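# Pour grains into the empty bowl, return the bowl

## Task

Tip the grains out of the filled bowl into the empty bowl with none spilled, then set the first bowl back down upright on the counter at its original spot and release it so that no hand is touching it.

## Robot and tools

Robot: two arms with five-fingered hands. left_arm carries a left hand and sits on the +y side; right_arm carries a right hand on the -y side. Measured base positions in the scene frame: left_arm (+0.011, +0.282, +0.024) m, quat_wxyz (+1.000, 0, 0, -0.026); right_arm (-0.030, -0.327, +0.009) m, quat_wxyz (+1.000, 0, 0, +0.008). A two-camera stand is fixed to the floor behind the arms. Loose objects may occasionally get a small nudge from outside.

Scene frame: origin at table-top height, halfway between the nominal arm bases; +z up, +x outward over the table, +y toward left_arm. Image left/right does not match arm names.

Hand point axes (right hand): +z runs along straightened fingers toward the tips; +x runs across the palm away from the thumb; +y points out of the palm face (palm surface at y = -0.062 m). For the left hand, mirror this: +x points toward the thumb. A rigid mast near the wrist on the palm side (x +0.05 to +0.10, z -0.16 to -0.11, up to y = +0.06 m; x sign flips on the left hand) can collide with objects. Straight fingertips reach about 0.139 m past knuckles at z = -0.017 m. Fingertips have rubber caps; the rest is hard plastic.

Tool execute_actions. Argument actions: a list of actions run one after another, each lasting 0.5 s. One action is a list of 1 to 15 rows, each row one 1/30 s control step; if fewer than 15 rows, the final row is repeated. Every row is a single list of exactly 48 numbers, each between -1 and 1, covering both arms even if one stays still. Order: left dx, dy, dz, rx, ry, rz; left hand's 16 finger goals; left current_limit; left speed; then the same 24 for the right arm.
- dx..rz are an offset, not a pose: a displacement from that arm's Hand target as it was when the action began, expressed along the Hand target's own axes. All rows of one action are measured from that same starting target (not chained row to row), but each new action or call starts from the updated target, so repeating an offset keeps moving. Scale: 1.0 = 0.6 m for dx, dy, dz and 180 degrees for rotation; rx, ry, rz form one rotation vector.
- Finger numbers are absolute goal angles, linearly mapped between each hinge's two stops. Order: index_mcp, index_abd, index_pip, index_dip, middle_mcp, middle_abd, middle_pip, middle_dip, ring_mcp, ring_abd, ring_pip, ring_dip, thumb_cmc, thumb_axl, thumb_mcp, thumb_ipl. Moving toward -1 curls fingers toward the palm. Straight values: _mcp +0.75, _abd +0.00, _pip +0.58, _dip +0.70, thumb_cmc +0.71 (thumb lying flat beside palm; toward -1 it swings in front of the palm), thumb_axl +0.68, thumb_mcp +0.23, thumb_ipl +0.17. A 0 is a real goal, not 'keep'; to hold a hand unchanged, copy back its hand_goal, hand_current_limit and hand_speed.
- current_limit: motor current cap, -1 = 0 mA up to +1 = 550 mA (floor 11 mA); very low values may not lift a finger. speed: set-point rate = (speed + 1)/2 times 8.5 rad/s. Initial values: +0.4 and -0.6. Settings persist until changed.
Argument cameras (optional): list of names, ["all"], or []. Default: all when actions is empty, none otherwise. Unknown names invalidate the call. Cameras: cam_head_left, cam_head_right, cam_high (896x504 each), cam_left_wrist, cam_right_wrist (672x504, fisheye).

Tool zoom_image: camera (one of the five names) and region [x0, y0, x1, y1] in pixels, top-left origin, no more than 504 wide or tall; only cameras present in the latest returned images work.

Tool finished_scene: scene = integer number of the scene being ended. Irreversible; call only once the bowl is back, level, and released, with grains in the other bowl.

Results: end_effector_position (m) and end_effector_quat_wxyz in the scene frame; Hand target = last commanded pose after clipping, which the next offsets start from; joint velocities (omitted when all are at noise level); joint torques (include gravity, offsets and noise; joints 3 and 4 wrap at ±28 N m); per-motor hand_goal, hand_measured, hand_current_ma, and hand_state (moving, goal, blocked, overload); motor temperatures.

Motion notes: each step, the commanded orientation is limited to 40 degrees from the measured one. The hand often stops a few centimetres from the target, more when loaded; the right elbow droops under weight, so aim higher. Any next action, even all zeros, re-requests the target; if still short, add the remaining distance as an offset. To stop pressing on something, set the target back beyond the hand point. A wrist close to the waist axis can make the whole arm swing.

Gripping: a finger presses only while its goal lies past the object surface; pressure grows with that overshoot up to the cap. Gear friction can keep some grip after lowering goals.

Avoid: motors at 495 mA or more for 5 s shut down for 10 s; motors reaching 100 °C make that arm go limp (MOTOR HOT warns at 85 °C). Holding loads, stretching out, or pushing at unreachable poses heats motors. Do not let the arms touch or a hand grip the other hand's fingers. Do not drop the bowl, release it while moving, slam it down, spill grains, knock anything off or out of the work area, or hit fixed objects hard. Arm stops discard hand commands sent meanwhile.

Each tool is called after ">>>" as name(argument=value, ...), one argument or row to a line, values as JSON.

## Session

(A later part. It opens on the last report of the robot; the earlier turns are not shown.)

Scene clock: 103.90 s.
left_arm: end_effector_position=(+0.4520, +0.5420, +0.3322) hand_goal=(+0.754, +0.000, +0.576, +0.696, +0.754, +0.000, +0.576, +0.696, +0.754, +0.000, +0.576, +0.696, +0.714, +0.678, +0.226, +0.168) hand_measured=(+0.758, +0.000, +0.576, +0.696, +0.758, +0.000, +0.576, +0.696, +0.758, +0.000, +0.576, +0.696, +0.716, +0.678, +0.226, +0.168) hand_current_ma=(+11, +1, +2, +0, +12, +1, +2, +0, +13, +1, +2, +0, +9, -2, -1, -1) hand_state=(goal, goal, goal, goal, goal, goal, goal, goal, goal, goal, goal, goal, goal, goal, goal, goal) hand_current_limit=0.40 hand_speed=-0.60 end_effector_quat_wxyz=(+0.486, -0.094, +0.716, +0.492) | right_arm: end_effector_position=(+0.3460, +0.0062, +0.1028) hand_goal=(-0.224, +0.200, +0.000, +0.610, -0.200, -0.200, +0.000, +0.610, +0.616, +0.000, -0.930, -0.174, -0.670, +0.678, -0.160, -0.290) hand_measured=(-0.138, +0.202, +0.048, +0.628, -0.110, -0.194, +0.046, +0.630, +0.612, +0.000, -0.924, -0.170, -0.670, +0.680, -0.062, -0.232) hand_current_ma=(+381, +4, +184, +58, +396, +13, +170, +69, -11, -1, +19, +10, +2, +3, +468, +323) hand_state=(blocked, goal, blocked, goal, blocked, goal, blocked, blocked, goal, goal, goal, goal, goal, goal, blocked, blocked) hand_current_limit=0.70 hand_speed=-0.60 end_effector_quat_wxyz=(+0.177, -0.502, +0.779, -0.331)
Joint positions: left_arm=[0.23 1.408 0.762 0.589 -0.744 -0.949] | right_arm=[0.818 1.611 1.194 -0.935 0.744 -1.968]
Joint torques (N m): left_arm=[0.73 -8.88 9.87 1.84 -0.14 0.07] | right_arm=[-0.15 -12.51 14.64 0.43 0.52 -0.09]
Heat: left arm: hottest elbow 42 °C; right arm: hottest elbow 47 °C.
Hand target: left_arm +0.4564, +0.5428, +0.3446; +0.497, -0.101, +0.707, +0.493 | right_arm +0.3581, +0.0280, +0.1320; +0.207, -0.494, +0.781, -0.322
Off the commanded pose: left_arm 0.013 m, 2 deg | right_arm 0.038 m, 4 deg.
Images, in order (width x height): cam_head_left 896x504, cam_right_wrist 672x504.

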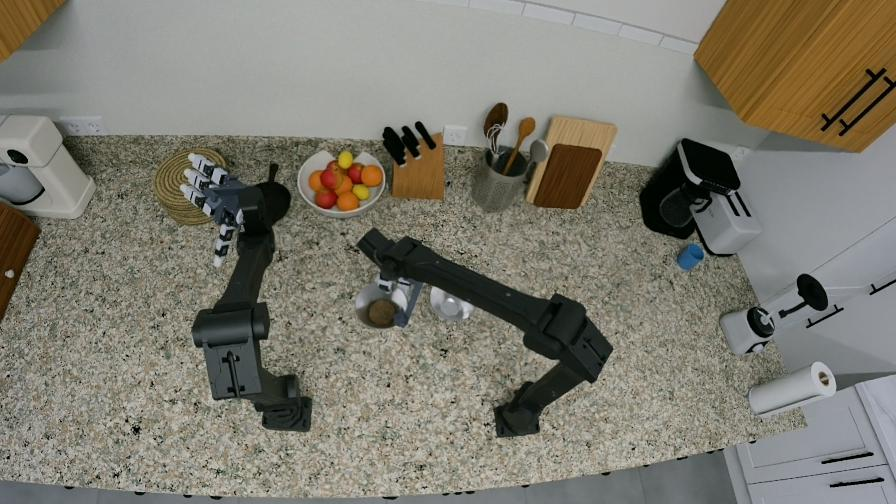

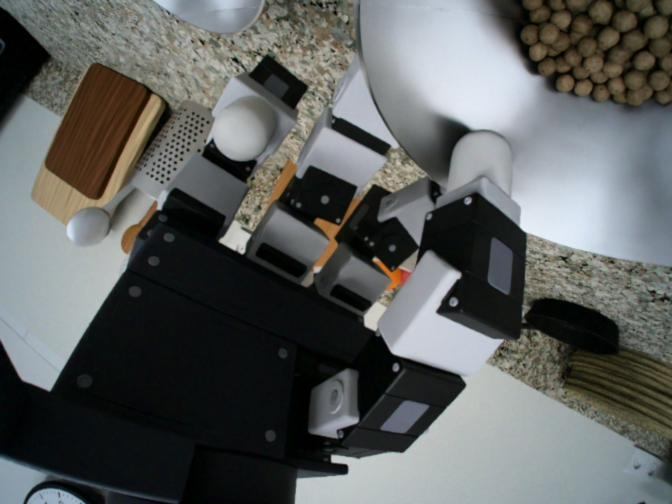

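>>> execute_actions(
  actions=[
    [[0,0,0,0,0,0,0.754,0,0.576,0.696,0.754,0,0.576,0.696,0.754,0,0.576,0.696,0.714,0.678,0.226,0.168,0.4,-0.6,0.0245,-0.0715,-0.0345,0,0,0,-0.225,0.2,0,0.61,-0.2,-0.2,0,0.61,0.616,0,-0.93,-0.174,-0.671,0.678,-0.16,-0.29,0.7,-0.6]],
  ],
  cameras=["cam_high","cam_head_left"],
)

Scene clock: 110.70 s.
left_arm: end_effector_position=(+0.4520, +0.5420, +0.3322) hand_goal=(+0.754, +0.000, +0.576, +0.696, +0.754, +0.000, +0.576, +0.696, +0.754, +0.000, +0.576, +0.696, +0.714, +0.678, +0.226, +0.168) hand_measured=(+0.758, +0.000, +0.576, +0.696, +0.758, +0.000, +0.576, +0.696, +0.758, +0.000, +0.576, +0.696, +0.716, +0.678, +0.226, +0.168) hand_current_ma=(+11, +1, +2, +0, +12, +1, +2, +0, +13, +1, +2, +0, +9, -2, -1, -1) hand_state=(goal, goal, goal, goal, goal, goal, goal, goal, goal, goal, goal, goal, goal, goal, goal, goal) hand_current_limit=0.40 hand_speed=-0.60 end_effector_quat_wxyz=(+0.486, -0.094, +0.716, +0.492) | right_arm: end_effector_position=(+0.3477, -0.0041, +0.1443) hand_goal=(-0.224, +0.200, +0.000, +0.610, -0.200, -0.200, +0.000, +0.610, +0.616, +0.000, -0.930, -0.174, -0.670, +0.678, -0.160, -0.290) hand_measured=(-0.138, +0.202, +0.048, +0.628, -0.110, -0.194, +0.046, +0.630, +0.612, +0.000, -0.924, -0.170, -0.670, +0.680, -0.062, -0.232) hand_current_ma=(+381, +4, +184, +58, +396, +14, +170, +69, -11, -1, +19, +10, +2, +3, +467, +323) hand_state=(blocked, goal, blocked, goal, blocked, goal, blocked, blocked, goal, goal, goal, goal, goal, goal, blocked, blocked) hand_current_limit=0.70 hand_speed=-0.60 end_effector_quat_wxyz=(+0.180, -0.507, +0.776, -0.329)
Joint positions: left_arm=[0.23 1.408 0.762 0.589 -0.744 -0.949] | right_arm=[0.799 1.549 1.235 -1.008 0.735 -2.011]
Joint torques (N m): left_arm=[0.67 -8.88 9.83 1.88 -0.14 0.09] | right_arm=[-1.61 -12.4 15.45 0.53 0.44 -0.15]
Heat: left arm: hottest elbow 42 °C; right arm: hottest elbow 49 °C.
Hand target: left_arm +0.4564, +0.5428, +0.3446; +0.497, -0.101, +0.707, +0.493 | right_arm +0.3660, +0.0079, +0.1770; +0.207, -0.494, +0.781, -0.321
Off the commanded pose: left_arm 0.013 m, 2 deg | right_arm 0.039 m, 4 deg.
Images, in order (width x height): cam_head_left 896x504, cam_high 896x504.

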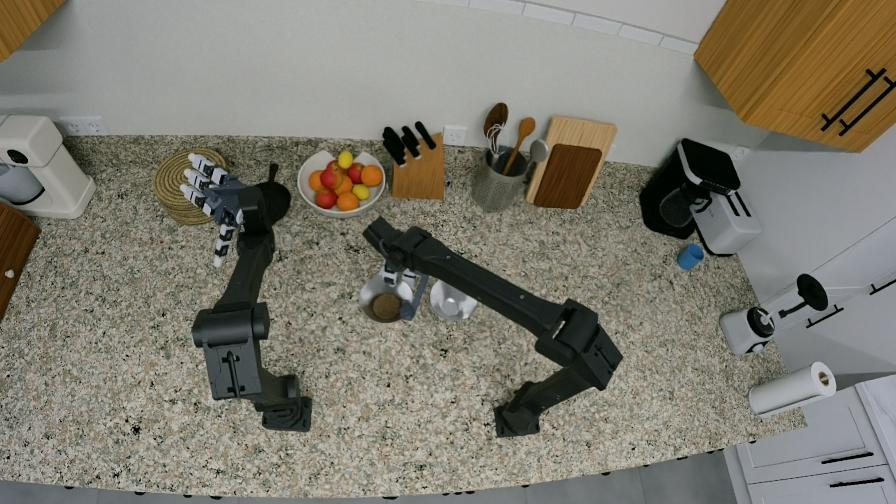

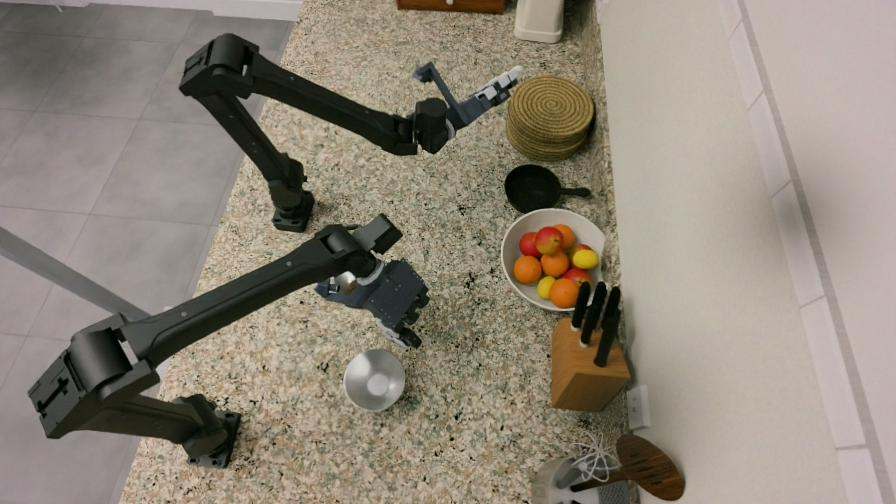

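>>> execute_actions(
  actions=[
    [[0,0,0,0,0,0,0.754,0,0.576,0.696,0.754,0,0.576,0.696,0.754,0,0.576,0.696,0.714,0.678,0.226,0.168,0.4,-0.6,0.0713,-0.0363,0.0317,0,0.0295,0.0295,-0.225,0.2,0,0.61,-0.2,-0.2,0,0.61,0.616,0,-0.93,-0.174,-0.671,0.678,-0.16,-0.29,0.7,-0.6]],
    [[0,0,0,0,0,0,0.754,0,0.576,0.696,0.754,0,0.576,0.696,0.754,0,0.576,0.696,0.714,0.678,0.226,0.168,0.4,-0.6,0.0645,-0.0427,0.038,0,0.0295,0.0295,-0.225,0.2,0,0.61,-0.2,-0.2,0,0.61,0.616,0,-0.93,-0.174,-0.671,0.678,-0.16,-0.29,0.7,-0.6]],
  ],
  cameras=["cam_high","cam_head_left"],
)

Scene clock: 126.27 s.
left_arm: end_effector_position=(+0.4520, +0.5420, +0.3322) hand_goal=(+0.754, +0.000, +0.576, +0.696, +0.754, +0.000, +0.576, +0.696, +0.754, +0.000, +0.576, +0.696, +0.714, +0.678, +0.226, +0.168) hand_measured=(+0.758, +0.000, +0.576, +0.696, +0.758, +0.000, +0.576, +0.696, +0.758, +0.000, +0.576, +0.696, +0.716, +0.678, +0.226, +0.168) hand_current_ma=(+11, +1, +2, +0, +12, +1, +2, +0, +13, +1, +2, +0, +9, -2, -1, -1) hand_state=(goal, goal, goal, goal, goal, goal, goal, goal, goal, goal, goal, goal, goal, goal, goal, goal) hand_current_limit=0.40 hand_speed=-0.60 end_effector_quat_wxyz=(+0.486, -0.094, +0.716, +0.492) | right_arm: end_effector_position=(+0.3805, -0.0947, +0.1667) hand_goal=(-0.224, +0.200, +0.000, +0.610, -0.200, -0.200, +0.000, +0.610, +0.616, +0.000, -0.930, -0.174, -0.670, +0.678, -0.160, -0.290) hand_measured=(-0.138, +0.202, +0.048, +0.628, -0.110, -0.194, +0.046, +0.630, +0.612, +0.000, -0.924, -0.170, -0.670, +0.680, -0.062, -0.232) hand_current_ma=(+381, +4, +184, +58, +396, +14, +170, +69, -11, -1, +19, +10, +2, +3, +467, +323) hand_state=(blocked, goal, blocked, goal, blocked, goal, blocked, blocked, goal, goal, goal, goal, goal, goal, blocked, blocked) hand_current_limit=0.70 hand_speed=-0.60 end_effector_quat_wxyz=(+0.150, -0.399, +0.834, -0.350)
Joint positions: left_arm=[0.23 1.408 0.762 0.589 -0.744 -0.949] | right_arm=[0.619 1.471 1.207 -1.096 0.758 -1.914]
Joint torques (N m): left_arm=[0.32 -8.76 9.83 1.89 -0.12 0.1] | right_arm=[-0.91 -11.87 10.82 0.42 0.44 0.03]
Heat: left arm: hottest elbow 43 °C; right arm: hottest elbow 50 °C.
Hand target: left_arm +0.4564, +0.5428, +0.3446; +0.497, -0.101, +0.707, +0.493 | right_arm +0.3818, -0.0943, +0.1805; +0.163, -0.388, +0.839, -0.345
Off the commanded pose: left_arm 0.013 m, 2 deg | right_arm 0.014 m, 2 deg.
Images, in order (width x height): cam_head_left 896x504, cam_high 896x504.

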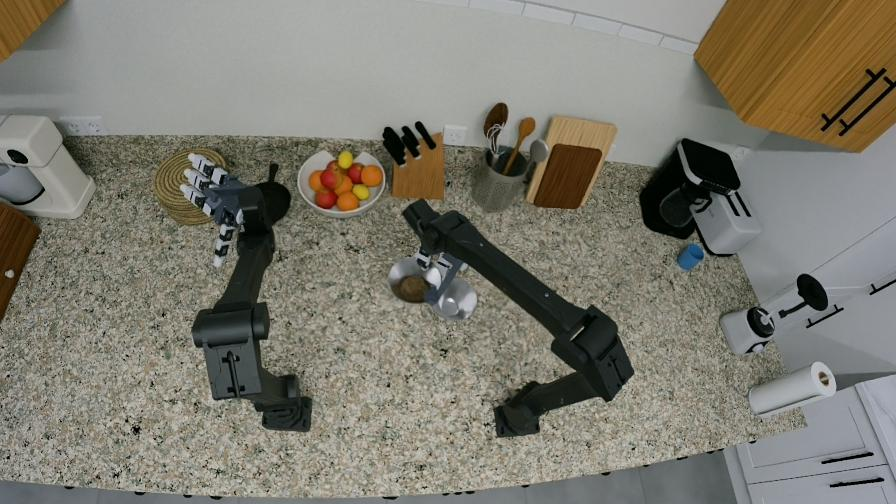

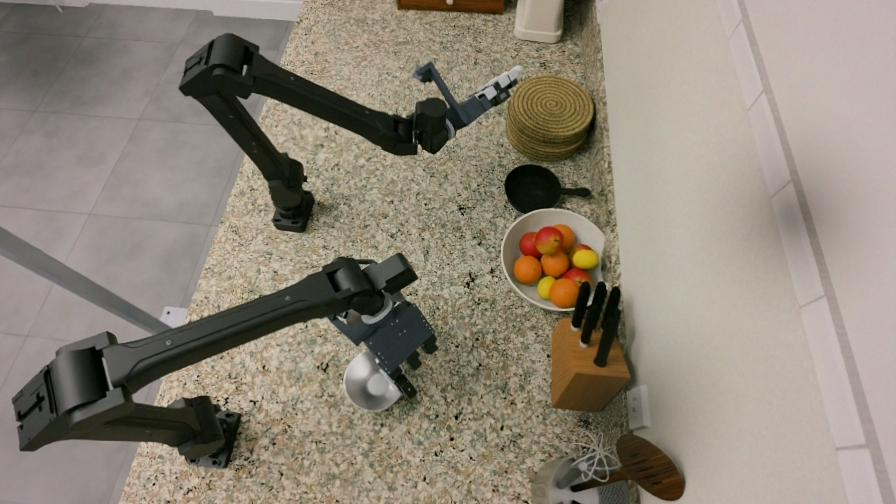

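>>> execute_actions(
  actions=[
    [[0,0,0,0,0,0,0.754,0,0.576,0.696,0.754,0,0.576,0.696,0.754,0,0.576,0.696,0.714,0.678,0.226,0.168,0.4,-0.6,0.0443,-0.0137,0.0253,-0.0179,-0.0151,0.0151,-0.225,0.2,0,0.61,-0.2,-0.2,0,0.61,0.616,0,-0.93,-0.174,-0.671,0.678,-0.16,-0.29,0.7,-0.6]],
    [[0,0,0,0,0,0,0.754,0,0.576,0.696,0.754,0,0.576,0.696,0.754,0,0.576,0.696,0.714,0.678,0.226,0.168,0.4,-0.6,0.0443,-0.0137,0.0253,-0.0179,-0.0151,0.0151,-0.225,0.2,0,0.61,-0.2,-0.2,0,0.61,0.616,0,-0.93,-0.174,-0.671,0.678,-0.16,-0.29,0.7,-0.6]],
  ],
  cameras=["cam_high","cam_head_left","cam_right_wrist"],
)

Scene clock: 144.77 s.
left_arm: end_effector_position=(+0.4520, +0.5420, +0.3322) hand_goal=(+0.754, +0.000, +0.576, +0.696, +0.754, +0.000, +0.576, +0.696, +0.754, +0.000, +0.576, +0.696, +0.714, +0.678, +0.226, +0.168) hand_measured=(+0.758, +0.000, +0.576, +0.696, +0.758, +0.000, +0.576, +0.696, +0.758, +0.000, +0.576, +0.696, +0.716, +0.678, +0.226, +0.168) hand_current_ma=(+11, +1, +2, +0, +12, +1, +2, +0, +13, +1, +2, +0, +9, -2, -1, -1) hand_state=(goal, goal, goal, goal, goal, goal, goal, goal, goal, goal, goal, goal, goal, goal, goal, goal) hand_current_limit=0.40 hand_speed=-0.60 end_effector_quat_wxyz=(+0.486, -0.094, +0.716, +0.492) | right_arm: end_effector_position=(+0.3672, -0.1560, +0.1541) hand_goal=(-0.224, +0.200, +0.000, +0.610, -0.200, -0.200, +0.000, +0.610, +0.616, +0.000, -0.930, -0.174, -0.670, +0.678, -0.160, -0.290) hand_measured=(-0.138, +0.200, +0.048, +0.628, -0.110, -0.196, +0.046, +0.630, +0.612, +0.000, -0.924, -0.170, -0.670, +0.680, -0.062, -0.232) hand_current_ma=(+381, -1, +184, +58, +396, +9, +176, +70, -11, -1, +19, +10, -2, +3, +467, +323) hand_state=(blocked, goal, blocked, goal, blocked, goal, blocked, blocked, goal, goal, goal, goal, goal, goal, blocked, blocked) hand_current_limit=0.70 hand_speed=-0.60 end_effector_quat_wxyz=(+0.177, -0.381, +0.865, -0.273)
Joint positions: left_arm=[0.23 1.408 0.762 0.589 -0.744 -0.949] | right_arm=[0.436 1.3 1 -0.89 0.557 -2.058]
Joint torques (N m): left_arm=[0.62 -8.88 9.85 1.87 -0.13 0.1] | right_arm=[-1.85 -9.7 10.88 1.63 0.17 0]
Heat: left arm: hottest elbow 43 °C; right arm: hottest elbow 49 °C.
Hand target: left_arm +0.4564, +0.5428, +0.3446; +0.497, -0.101, +0.707, +0.493 | right_arm +0.3728, -0.1555, +0.1675; +0.197, -0.373, +0.866, -0.271
Off the commanded pose: left_arm 0.013 m, 2 deg | right_arm 0.015 m, 3 deg.
Images, in order (width x height): cam_head_left 896x504, cam_high 896x504, cam_right_wrist 672x504.

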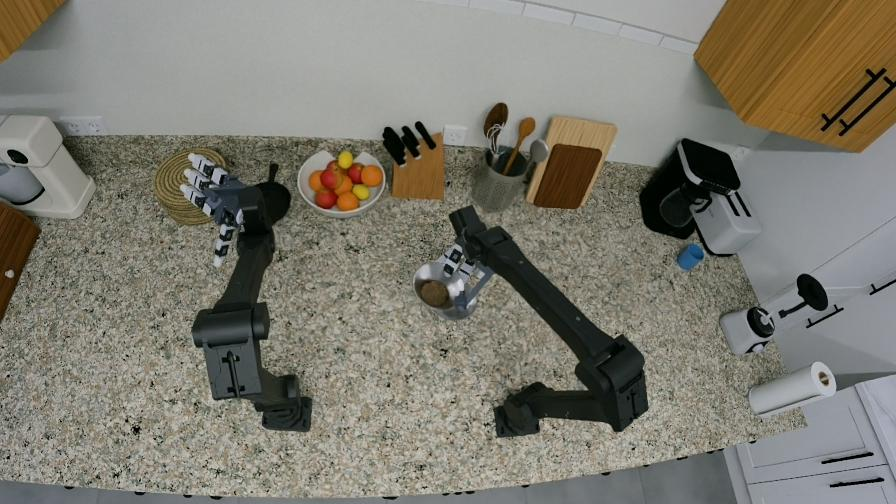

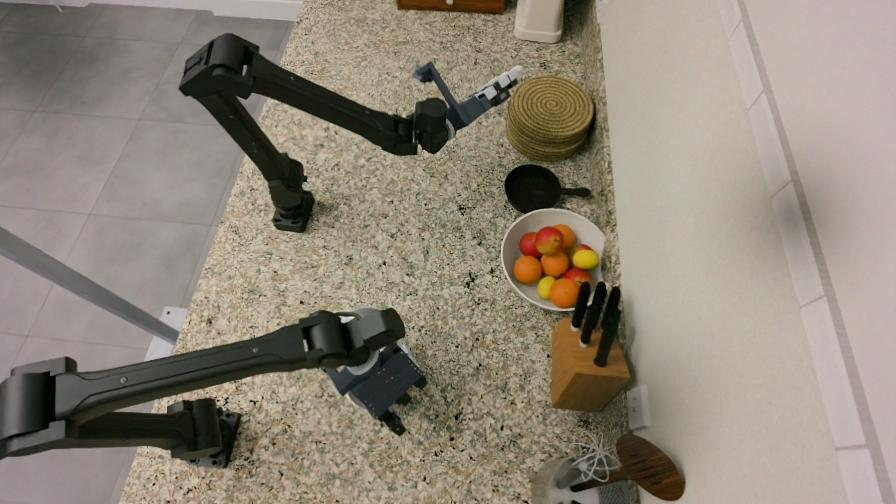

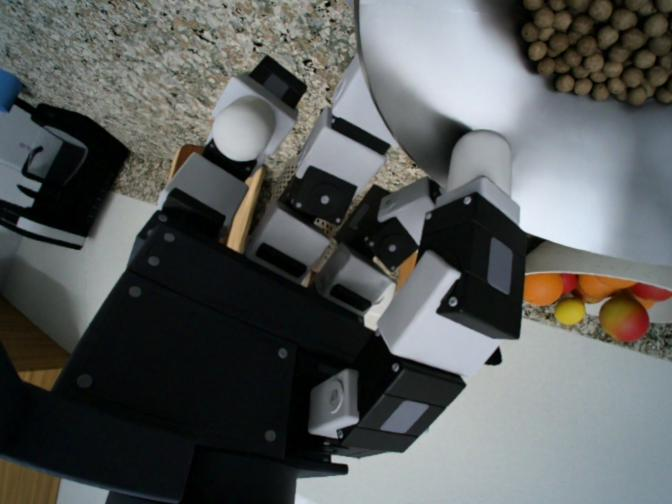

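>>> zoom_image(
  camera="cam_head_left",
  region=[380, 240, 520, 340],
)

Scaled by 3.600.

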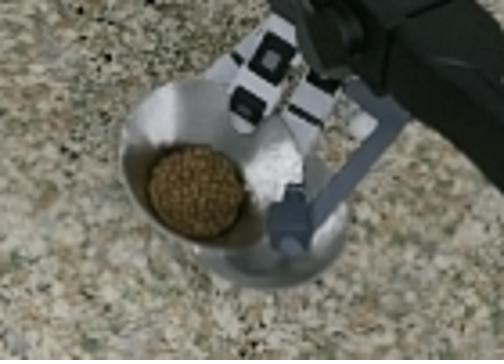

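>>> zoom_image(
  camera="cam_head_left",
  region=[405, 250, 485, 330],
)

>>> zoom_image(
  camera="cam_head_right",
  region=[350, 230, 530, 340],
)

Scaled by 6.300.

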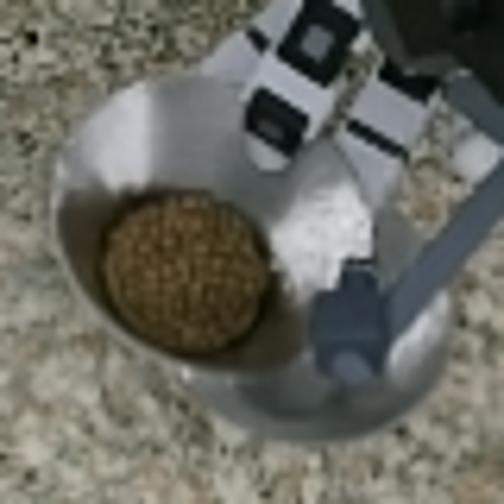

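This scene's latest camera images include none from cam_head_right. They are from: cam_head_left, cam_high, cam_right_wrist. cam_head_right's image comes with the result of a call that names it in "cameras".

>>> execute_actions(
  actions=[
    [[0,0,0,0,0,0,0.754,0,0.576,0.696,0.754,0,0.576,0.696,0.754,0,0.576,0.696,0.714,0.678,0.226,0.168,0.4,-0.6,-0.0375,0.016,0.0023,-0.0179,-0.0151,0.0151,-0.225,0.2,0,0.61,-0.2,-0.2,0,0.61,0.616,0,-0.93,-0.174,-0.671,0.678,-0.16,-0.29,0.7,-0.6]],
    [[0,0,0,0,0,0,0.754,0,0.576,0.696,0.754,0,0.576,0.696,0.754,0,0.576,0.696,0.714,0.678,0.226,0.168,0.4,-0.6,0,0,0,-0.0179,-0.0151,0.0151,-0.225,0.2,0,0.61,-0.2,-0.2,0,0.61,0.616,0,-0.93,-0.174,-0.671,0.678,-0.16,-0.29,0.7,-0.6]],
  ],
  cameras=["cam_head_left","cam_head_right"],
)

>>> zoom_image(
  camera="cam_head_left",
  region=[405, 250, 485, 330],
)

Scene clock: 193.47 s.
left_arm: end_effector_position=(+0.4520, +0.5420, +0.3322) hand_goal=(+0.754, +0.000, +0.576, +0.696, +0.754, +0.000, +0.576, +0.696, +0.754, +0.000, +0.576, +0.696, +0.714, +0.678, +0.226, +0.168) hand_measured=(+0.758, +0.000, +0.576, +0.696, +0.758, +0.000, +0.576, +0.696, +0.758, +0.000, +0.576, +0.696, +0.716, +0.678, +0.226, +0.168) hand_current_ma=(+11, +1, +2, +0, +12, +1, +2, +0, +13, +1, +2, +0, +9, -2, -1, -1) hand_state=(goal, goal, goal, goal, goal, goal, goal, goal, goal, goal, goal, goal, goal, goal, goal, goal) hand_current_limit=0.40 hand_speed=-0.60 end_effector_quat_wxyz=(+0.486, -0.094, +0.716, +0.492) | right_arm: end_effector_position=(+0.3743, -0.1338, +0.1524) hand_goal=(-0.224, +0.200, +0.000, +0.610, -0.200, -0.200, +0.000, +0.610, +0.616, +0.000, -0.930, -0.174, -0.670, +0.678, -0.160, -0.290) hand_measured=(-0.138, +0.198, +0.048, +0.628, -0.110, -0.198, +0.048, +0.632, +0.612, +0.000, -0.924, -0.170, -0.672, +0.680, -0.060, -0.232) hand_current_ma=(+381, -5, +185, +58, +396, +5, +182, +72, -11, -1, +19, +10, -4, +3, +467, +323) hand_state=(blocked, goal, blocked, goal, blocked, goal, blocked, blocked, goal, goal, goal, goal, goal, goal, blocked, blocked) hand_current_limit=0.70 hand_speed=-0.60 end_effector_quat_wxyz=(+0.210, -0.372, +0.882, -0.199)
Joint positions: left_arm=[0.23 1.408 0.762 0.589 -0.744 -0.949] | right_arm=[0.405 1.303 0.982 -0.809 0.399 -2.04]
Joint torques (N m): left_arm=[0.73 -9.05 9.83 1.84 -0.14 0.09] | right_arm=[-1.67 -9.29 10.8 2 -0.04 0.18]
Heat: left arm: hottest elbow 43 °C; right arm: hottest elbow 47 °C.
Hand target: left_arm +0.4564, +0.5428, +0.3446; +0.497, -0.101, +0.707, +0.493 | right_arm +0.3829, -0.1336, +0.1637; +0.229, -0.354, +0.886, -0.194
Off the commanded pose: left_arm 0.013 m, 2 deg | right_arm 0.014 m, 3 deg.
Images, in order (width x height): cam_head_left 896x504, cam_head_right 896x504.

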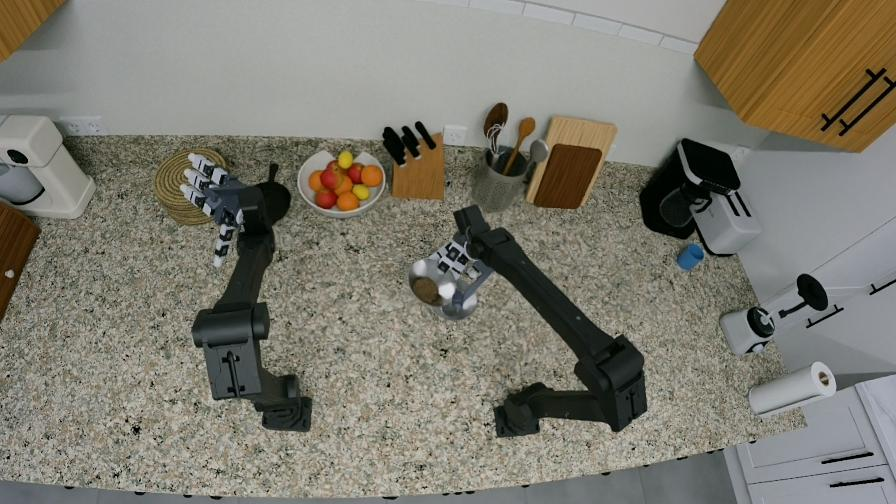

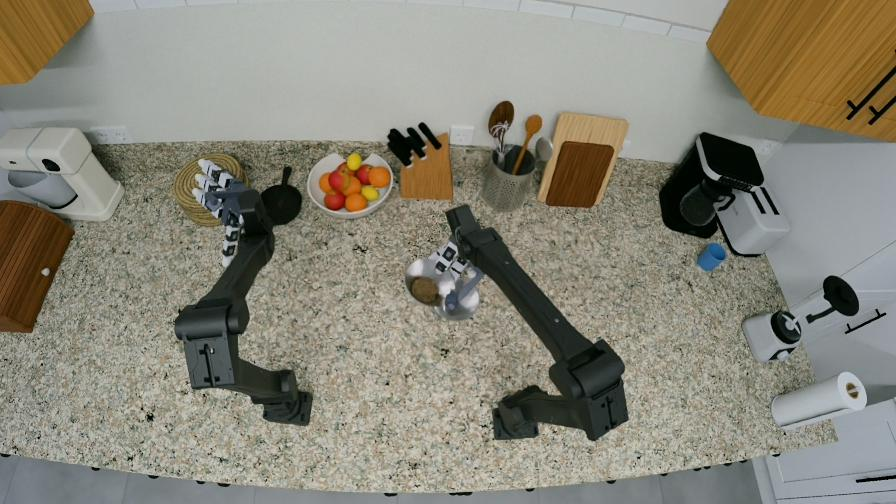

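Scaled by 6.300.

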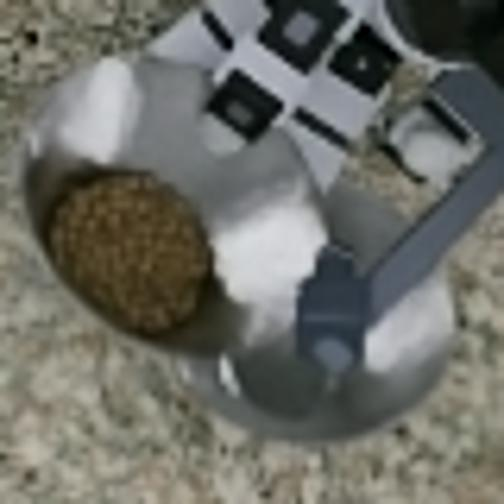

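>>> execute_actions(
  actions=[
    [[0,0,0,0,0,0,0.754,0,0.576,0.696,0.754,0,0.576,0.696,0.754,0,0.576,0.696,0.714,0.678,0.226,0.168,0.4,-0.6,-0.0054,-0.0045,0.0045,-0.0179,-0.0151,0.0151,-0.225,0.2,0,0.61,-0.2,-0.2,0,0.61,0.616,0,-0.93,-0.174,-0.671,0.678,-0.16,-0.29,0.7,-0.6]],
    [[0,0,0,0,0,0,0.754,0,0.576,0.696,0.754,0,0.576,0.696,0.754,0,0.576,0.696,0.714,0.678,0.226,0.168,0.4,-0.6,0,0,0,-0.0179,-0.0151,0.0151,-0.225,0.2,0,0.61,-0.2,-0.2,0,0.61,0.616,0,-0.93,-0.174,-0.671,0.678,-0.16,-0.29,0.7,-0.6]],
    [[0,0,0,0,0,0,0.754,0,0.576,0.696,0.754,0,0.576,0.696,0.754,0,0.576,0.696,0.714,0.678,0.226,0.168,0.4,-0.6,0,0,0,-0.0179,-0.0151,0.0151,-0.225,0.2,0,0.61,-0.2,-0.2,0,0.61,0.616,0,-0.93,-0.174,-0.671,0.678,-0.16,-0.29,0.7,-0.6]],
  ],
  cameras=["cam_head_left","cam_right_wrist"],
)

>>> zoom_image(
  camera="cam_head_left",
  region=[405, 250, 485, 330],
)

Scene clock: 209.70 s.
left_arm: end_effector_position=(+0.4520, +0.5420, +0.3322) hand_goal=(+0.754, +0.000, +0.576, +0.696, +0.754, +0.000, +0.576, +0.696, +0.754, +0.000, +0.576, +0.696, +0.714, +0.678, +0.226, +0.168) hand_measured=(+0.758, +0.000, +0.576, +0.696, +0.758, +0.000, +0.576, +0.696, +0.758, +0.000, +0.576, +0.696, +0.716, +0.678, +0.226, +0.168) hand_current_ma=(+11, +1, +2, +0, +12, +1, +2, +0, +13, +1, +2, +0, +9, -2, -1, -1) hand_state=(goal, goal, goal, goal, goal, goal, goal, goal, goal, goal, goal, goal, goal, goal, goal, goal) hand_current_limit=0.40 hand_speed=-0.60 end_effector_quat_wxyz=(+0.486, -0.094, +0.716, +0.492) | right_arm: end_effector_position=(+0.3789, -0.1333, +0.1472) hand_goal=(-0.224, +0.200, +0.000, +0.610, -0.200, -0.200, +0.000, +0.610, +0.616, +0.000, -0.930, -0.174, -0.670, +0.678, -0.160, -0.290) hand_measured=(-0.138, +0.196, +0.048, +0.628, -0.110, -0.200, +0.048, +0.632, +0.614, +0.000, -0.924, -0.170, -0.674, +0.678, -0.060, -0.232) hand_current_ma=(+381, -11, +185, +58, +396, -1, +182, +72, -7, -1, +19, +9, -9, +2, +467, +323) hand_state=(blocked, goal, blocked, goal, blocked, goal, blocked, blocked, goal, goal, goal, goal, goal, goal, blocked, blocked) hand_current_limit=0.70 hand_speed=-0.60 end_effector_quat_wxyz=(+0.250, -0.342, +0.902, -0.082)
Joint positions: left_arm=[0.23 1.408 0.762 0.589 -0.744 -0.949] | right_arm=[0.287 1.286 0.904 -0.671 0.129 -2.027]
Joint torques (N m): left_arm=[0.67 -8.76 9.94 1.92 -0.12 0.11] | right_arm=[-2.14 -9.93 10.71 2.03 -0.39 0.32]
Heat: left arm: hottest elbow 43 °C; right arm: hottest elbow 47 °C.
Hand target: left_arm +0.4564, +0.5428, +0.3446; +0.497, -0.101, +0.707, +0.493 | right_arm +0.3878, -0.1335, +0.1636; +0.274, -0.321, +0.903, -0.077
Off the commanded pose: left_arm 0.013 m, 2 deg | right_arm 0.019 m, 4 deg.
Images, in order (width x height): cam_head_left 896x504, cam_right_wrist 672x504.

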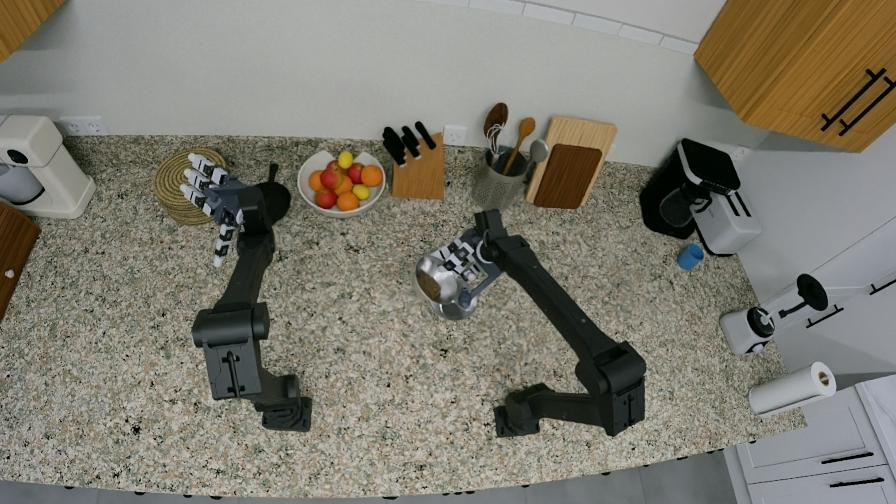

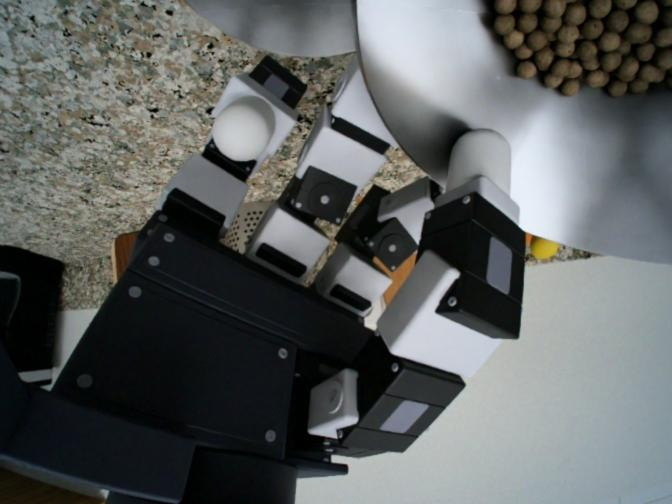

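Scaled by 6.300.

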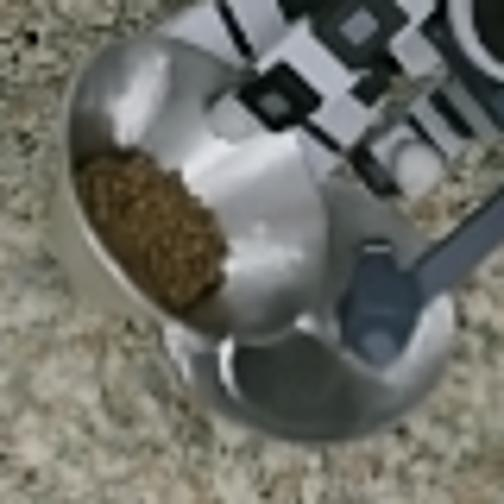

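>>> execute_actions(
  actions=[
    [[0,0,0,0,0,0,0.754,0,0.576,0.696,0.754,0,0.576,0.696,0.754,0,0.576,0.696,0.714,0.678,0.226,0.168,0.4,-0.6,0,0,0,-0.0179,-0.0151,0.0151,-0.225,0.2,0,0.61,-0.2,-0.2,0,0.61,0.616,0,-0.93,-0.174,-0.671,0.678,-0.16,-0.29,0.7,-0.6]],
    [[0,0,0,0,0,0,0.754,0,0.576,0.696,0.754,0,0.576,0.696,0.754,0,0.576,0.696,0.714,0.678,0.226,0.168,0.4,-0.6,0,0,0,-0.0179,-0.0151,0.0151,-0.225,0.2,0,0.61,-0.2,-0.2,0,0.61,0.616,0,-0.93,-0.174,-0.671,0.678,-0.16,-0.29,0.7,-0.6]],
  ],
  cameras=["cam_head_left","cam_right_wrist"],
)

>>> zoom_image(
  camera="cam_head_left",
  region=[405, 250, 485, 330],
)

Scene clock: 219.77 s.
left_arm: end_effector_position=(+0.4520, +0.5420, +0.3322) hand_goal=(+0.754, +0.000, +0.576, +0.696, +0.754, +0.000, +0.576, +0.696, +0.754, +0.000, +0.576, +0.696, +0.714, +0.678, +0.226, +0.168) hand_measured=(+0.758, +0.000, +0.576, +0.696, +0.758, +0.000, +0.576, +0.696, +0.758, +0.000, +0.576, +0.696, +0.716, +0.678, +0.226, +0.168) hand_current_ma=(+11, +1, +2, +0, +12, +1, +2, +0, +13, +1, +2, +0, +9, -2, -1, -1) hand_state=(goal, goal, goal, goal, goal, goal, goal, goal, goal, goal, goal, goal, goal, goal, goal, goal) hand_current_limit=0.40 hand_speed=-0.60 end_effector_quat_wxyz=(+0.486, -0.094, +0.716, +0.492) | right_arm: end_effector_position=(+0.3789, -0.1329, +0.1470) hand_goal=(-0.224, +0.200, +0.000, +0.610, -0.200, -0.200, +0.000, +0.610, +0.616, +0.000, -0.930, -0.174, -0.670, +0.678, -0.160, -0.290) hand_measured=(-0.138, +0.194, +0.048, +0.628, -0.110, -0.204, +0.048, +0.632, +0.614, +0.000, -0.924, -0.170, -0.674, +0.678, -0.060, -0.232) hand_current_ma=(+380, -16, +184, +58, +396, -9, +182, +72, -5, -1, +19, +9, -14, +0, +468, +323) hand_state=(blocked, goal, blocked, goal, blocked, goal, blocked, blocked, goal, goal, goal, goal, goal, goal, blocked, blocked) hand_current_limit=0.70 hand_speed=-0.60 end_effector_quat_wxyz=(+0.278, -0.317, +0.907, -0.003)
Joint positions: left_arm=[0.23 1.408 0.762 0.589 -0.744 -0.949] | right_arm=[0.216 1.28 0.845 -0.573 -0.051 -1.997]
Joint torques (N m): left_arm=[0.67 -8.7 9.84 1.85 -0.12 0.09] | right_arm=[-1.79 -9.7 10.69 1.99 -0.64 0.33]
Motor temperatures (°C): left_arm=[26 35 44 28 27 29] | right_arm=[27 30 47 26 28 28]
Heat: left arm: hottest elbow 44 °C; right arm: hottest elbow 47 °C.
Hand target: left_arm +0.4564, +0.5428, +0.3446; +0.497, -0.101, +0.707, +0.493 | right_arm +0.3878, -0.1336, +0.1636; +0.301, -0.296, +0.906, +0.003
Off the commanded pose: left_arm 0.013 m, 2 deg | right_arm 0.019 m, 4 deg.
Images, in order (width x height): cam_head_left 896x504, cam_right_wrist 672x504.

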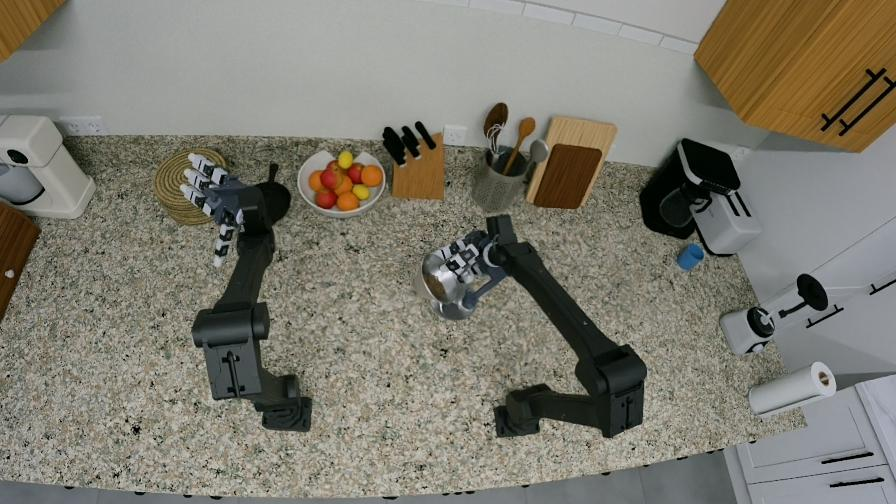

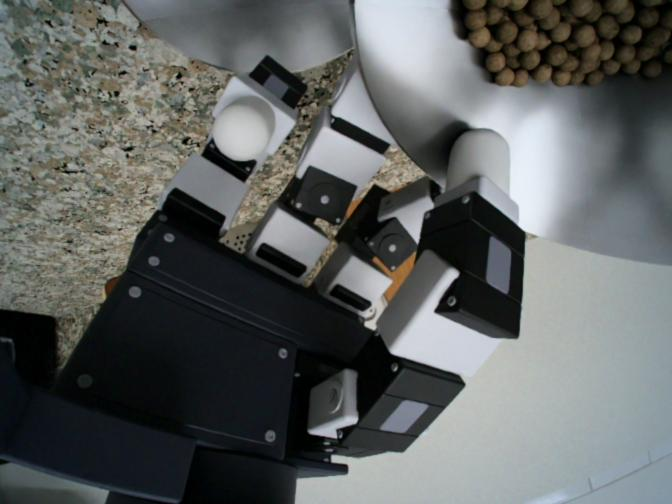

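Scaled by 6.300.

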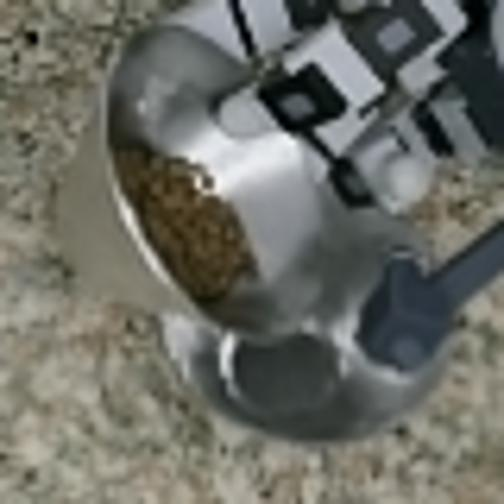

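>>> execute_actions(
  actions=[
    [[0,0,0,0,0,0,0.754,0,0.576,0.696,0.754,0,0.576,0.696,0.754,0,0.576,0.696,0.714,0.678,0.226,0.168,0.4,-0.6,-0.0107,-0.009,0.009,-0.0179,-0.0151,0.0151,-0.225,0.2,0,0.61,-0.2,-0.2,0,0.61,0.616,0,-0.93,-0.174,-0.671,0.678,-0.16,-0.29,0.7,-0.6]],
  ],
  cameras=["cam_head_left","cam_right_wrist"],
)

>>> zoom_image(
  camera="cam_head_left",
  region=[405, 250, 485, 330],
)

Scene clock: 231.30 s.
left_arm: end_effector_position=(+0.4520, +0.5420, +0.3322) hand_goal=(+0.754, +0.000, +0.576, +0.696, +0.754, +0.000, +0.576, +0.696, +0.754, +0.000, +0.576, +0.696, +0.714, +0.678, +0.226, +0.168) hand_measured=(+0.758, +0.000, +0.576, +0.696, +0.758, +0.000, +0.576, +0.696, +0.758, +0.000, +0.576, +0.696, +0.716, +0.678, +0.226, +0.168) hand_current_ma=(+11, +1, +2, +0, +12, +1, +2, +0, +13, +1, +2, +0, +9, -2, -1, -1) hand_state=(goal, goal, goal, goal, goal, goal, goal, goal, goal, goal, goal, goal, goal, goal, goal, goal) hand_current_limit=0.40 hand_speed=-0.60 end_effector_quat_wxyz=(+0.486, -0.094, +0.716, +0.492) | right_arm: end_effector_position=(+0.3894, -0.1328, +0.1592) hand_goal=(-0.224, +0.200, +0.000, +0.610, -0.200, -0.200, +0.000, +0.610, +0.616, +0.000, -0.930, -0.174, -0.670, +0.678, -0.160, -0.290) hand_measured=(-0.140, +0.192, +0.048, +0.628, -0.110, -0.206, +0.048, +0.632, +0.614, +0.000, -0.924, -0.170, -0.676, +0.676, -0.060, -0.232) hand_current_ma=(+369, -18, +181, +58, +396, -16, +182, +72, -3, -1, +19, +9, -18, -3, +467, +323) hand_state=(blocked, goal, blocked, goal, blocked, goal, blocked, blocked, goal, goal, goal, goal, goal, goal, blocked, blocked) hand_current_limit=0.70 hand_speed=-0.60 end_effector_quat_wxyz=(+0.306, -0.303, +0.902, +0.035)
Joint positions: left_arm=[0.23 1.408 0.762 0.589 -0.744 -0.949] | right_arm=[0.177 1.284 0.841 -0.517 -0.142 -1.98]
Joint torques (N m): left_arm=[0.5 -8.59 9.91 1.85 -0.15 0.09] | right_arm=[-1.67 -7.65 10.62 2.37 -0.66 0.46]
Heat: left arm: hottest elbow 44 °C; right arm: hottest elbow 49 °C.
Hand target: left_arm +0.4564, +0.5428, +0.3446; +0.497, -0.101, +0.707, +0.493 | right_arm +0.3979, -0.1336, +0.1638; +0.314, -0.283, +0.905, +0.042
Off the commanded pose: left_arm 0.013 m, 2 deg | right_arm 0.010 m, 3 deg.
Images, in order (width x height): cam_head_left 896x504, cam_right_wrist 672x504.

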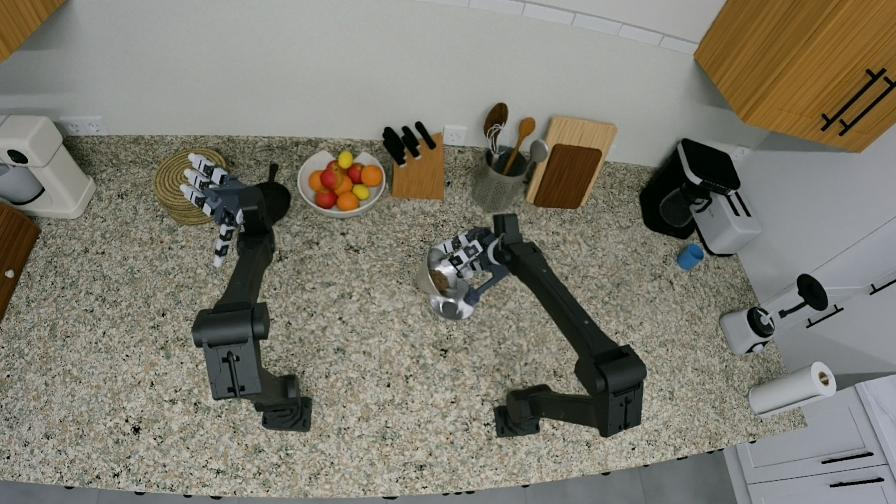

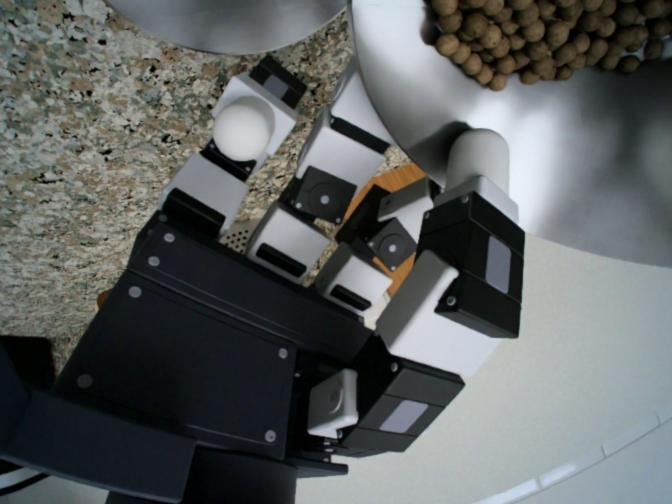

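Scaled by 6.300.

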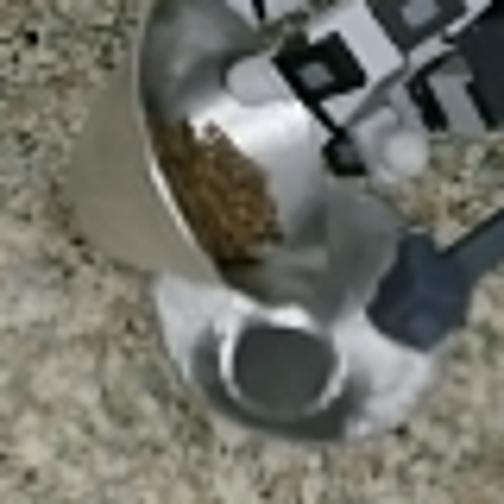

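>>> execute_actions(
  actions=[],
  cameras=["cam_head_left","cam_head_right","cam_high"],
)

>>> zoom_image(
  camera="cam_head_left",
  region=[425, 255, 485, 325],
)

>>> zoom_image(
  camera="cam_head_right",
  region=[415, 255, 485, 325],
)

Scene clock: 261.57 s.
left_arm: end_effector_position=(+0.4520, +0.5420, +0.3322) hand_goal=(+0.754, +0.000, +0.576, +0.696, +0.754, +0.000, +0.576, +0.696, +0.754, +0.000, +0.576, +0.696, +0.714, +0.678, +0.226, +0.168) hand_measured=(+0.758, +0.000, +0.576, +0.696, +0.758, +0.000, +0.576, +0.696, +0.758, +0.000, +0.576, +0.696, +0.716, +0.678, +0.226, +0.168) hand_current_ma=(+11, +1, +2, +0, +12, +1, +2, +0, +13, +1, +2, +0, +9, -2, -1, -1) hand_state=(goal, goal, goal, goal, goal, goal, goal, goal, goal, goal, goal, goal, goal, goal, goal, goal) hand_current_limit=0.40 hand_speed=-0.60 end_effector_quat_wxyz=(+0.486, -0.094, +0.716, +0.492) | right_arm: end_effector_position=(+0.3894, -0.1327, +0.1593) hand_goal=(-0.224, +0.200, +0.000, +0.610, -0.200, -0.200, +0.000, +0.610, +0.616, +0.000, -0.930, -0.174, -0.670, +0.678, -0.160, -0.290) hand_measured=(-0.140, +0.192, +0.048, +0.628, -0.110, -0.206, +0.048, +0.632, +0.614, +0.000, -0.924, -0.170, -0.676, +0.676, -0.060, -0.232) hand_current_ma=(+369, -18, +181, +58, +396, -16, +182, +72, -3, -1, +19, +9, -18, -3, +468, +323) hand_state=(blocked, goal, blocked, goal, blocked, goal, blocked, blocked, goal, goal, goal, goal, goal, goal, blocked, blocked) hand_current_limit=0.70 hand_speed=-0.60 end_effector_quat_wxyz=(+0.306, -0.302, +0.902, +0.035)
Joint positions: left_arm=[0.23 1.408 0.762 0.589 -0.744 -0.949] | right_arm=[0.177 1.284 0.841 -0.517 -0.142 -1.98]
Joint velocities: within noise
Joint torques (N m): left_arm=[0.5 -8.82 9.87 1.92 -0.15 0.08] | right_arm=[-1.55 -7.53 10.62 2.32 -0.7 0.42]
Motor temperatures (°C): left_arm=[26 35 44 28 27 29] | right_arm=[27 30 49 26 29 28]
Heat: left arm: hottest elbow 44 °C; right arm: hottest elbow 49 °C.
Hand target: left_arm +0.4564, +0.5428, +0.3446; +0.497, -0.101, +0.707, +0.493 | right_arm +0.3978, -0.1336, +0.1638; +0.314, -0.283, +0.905, +0.042
Off the commanded pose: left_arm 0.013 m, 2 deg | right_arm 0.009 m, 3 deg.
Images, in order (width x height): cam_head_left 896x504, cam_head_right 896x504, cam_high 896x504.

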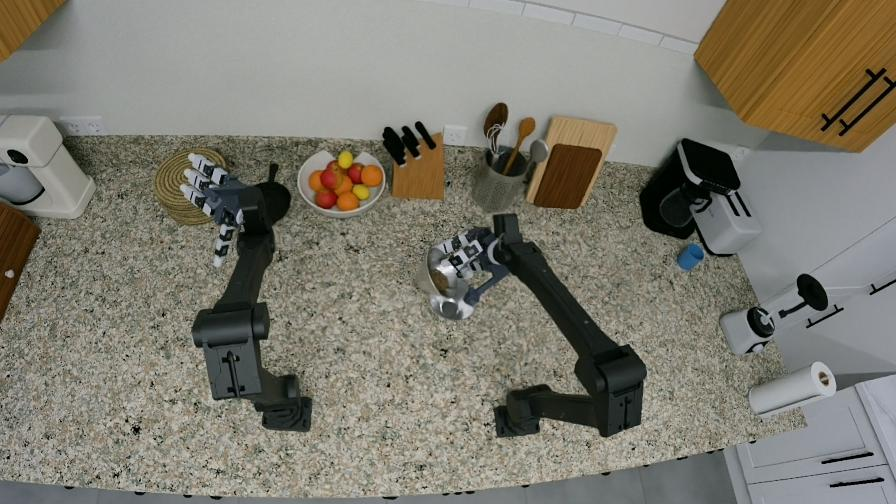

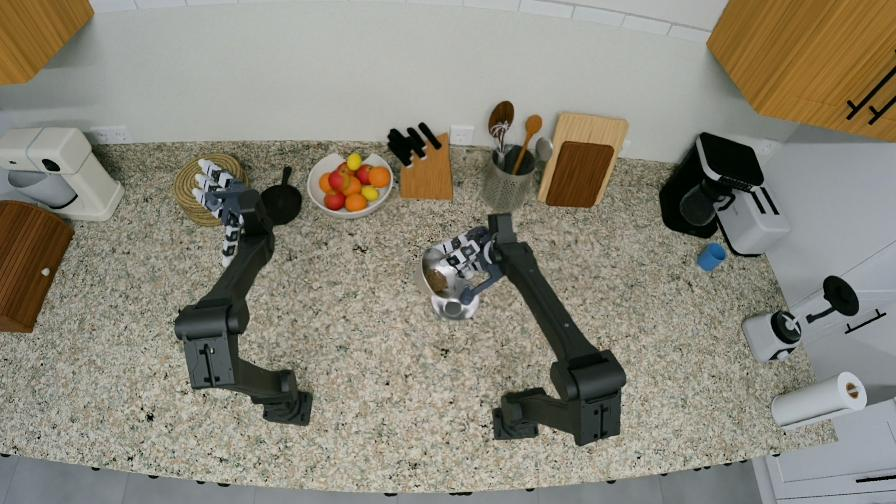

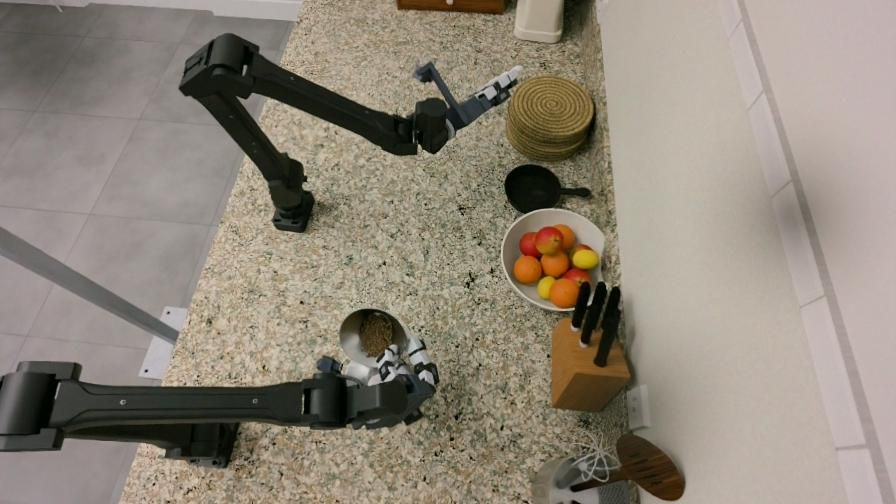

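Scaled by 7.200.

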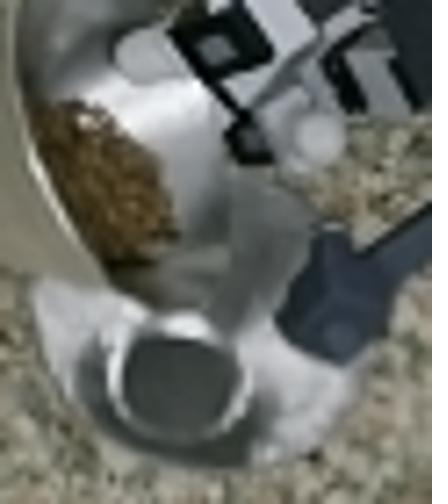

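Scaled by 7.200.

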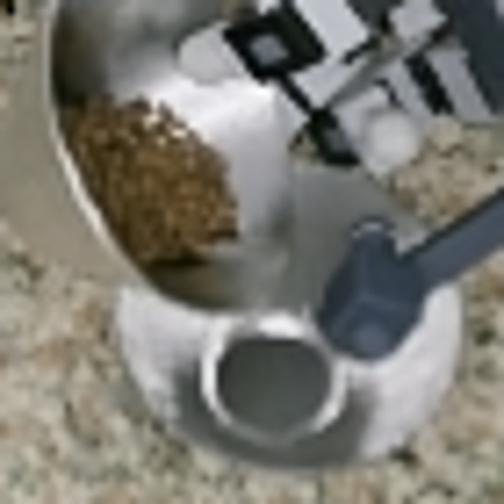

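>>> zoom_image(
  camera="cam_high",
  region=[310, 290, 450, 430],
)

Scaled by 3.600.

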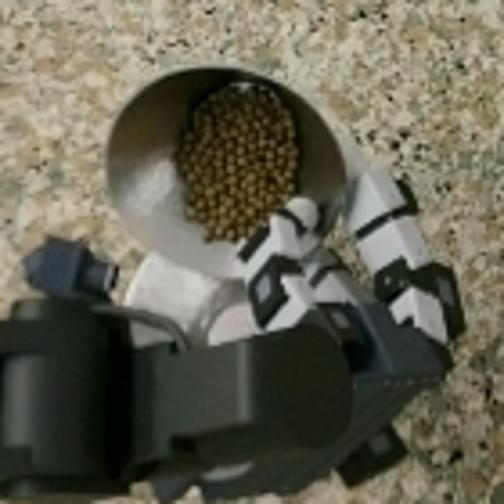

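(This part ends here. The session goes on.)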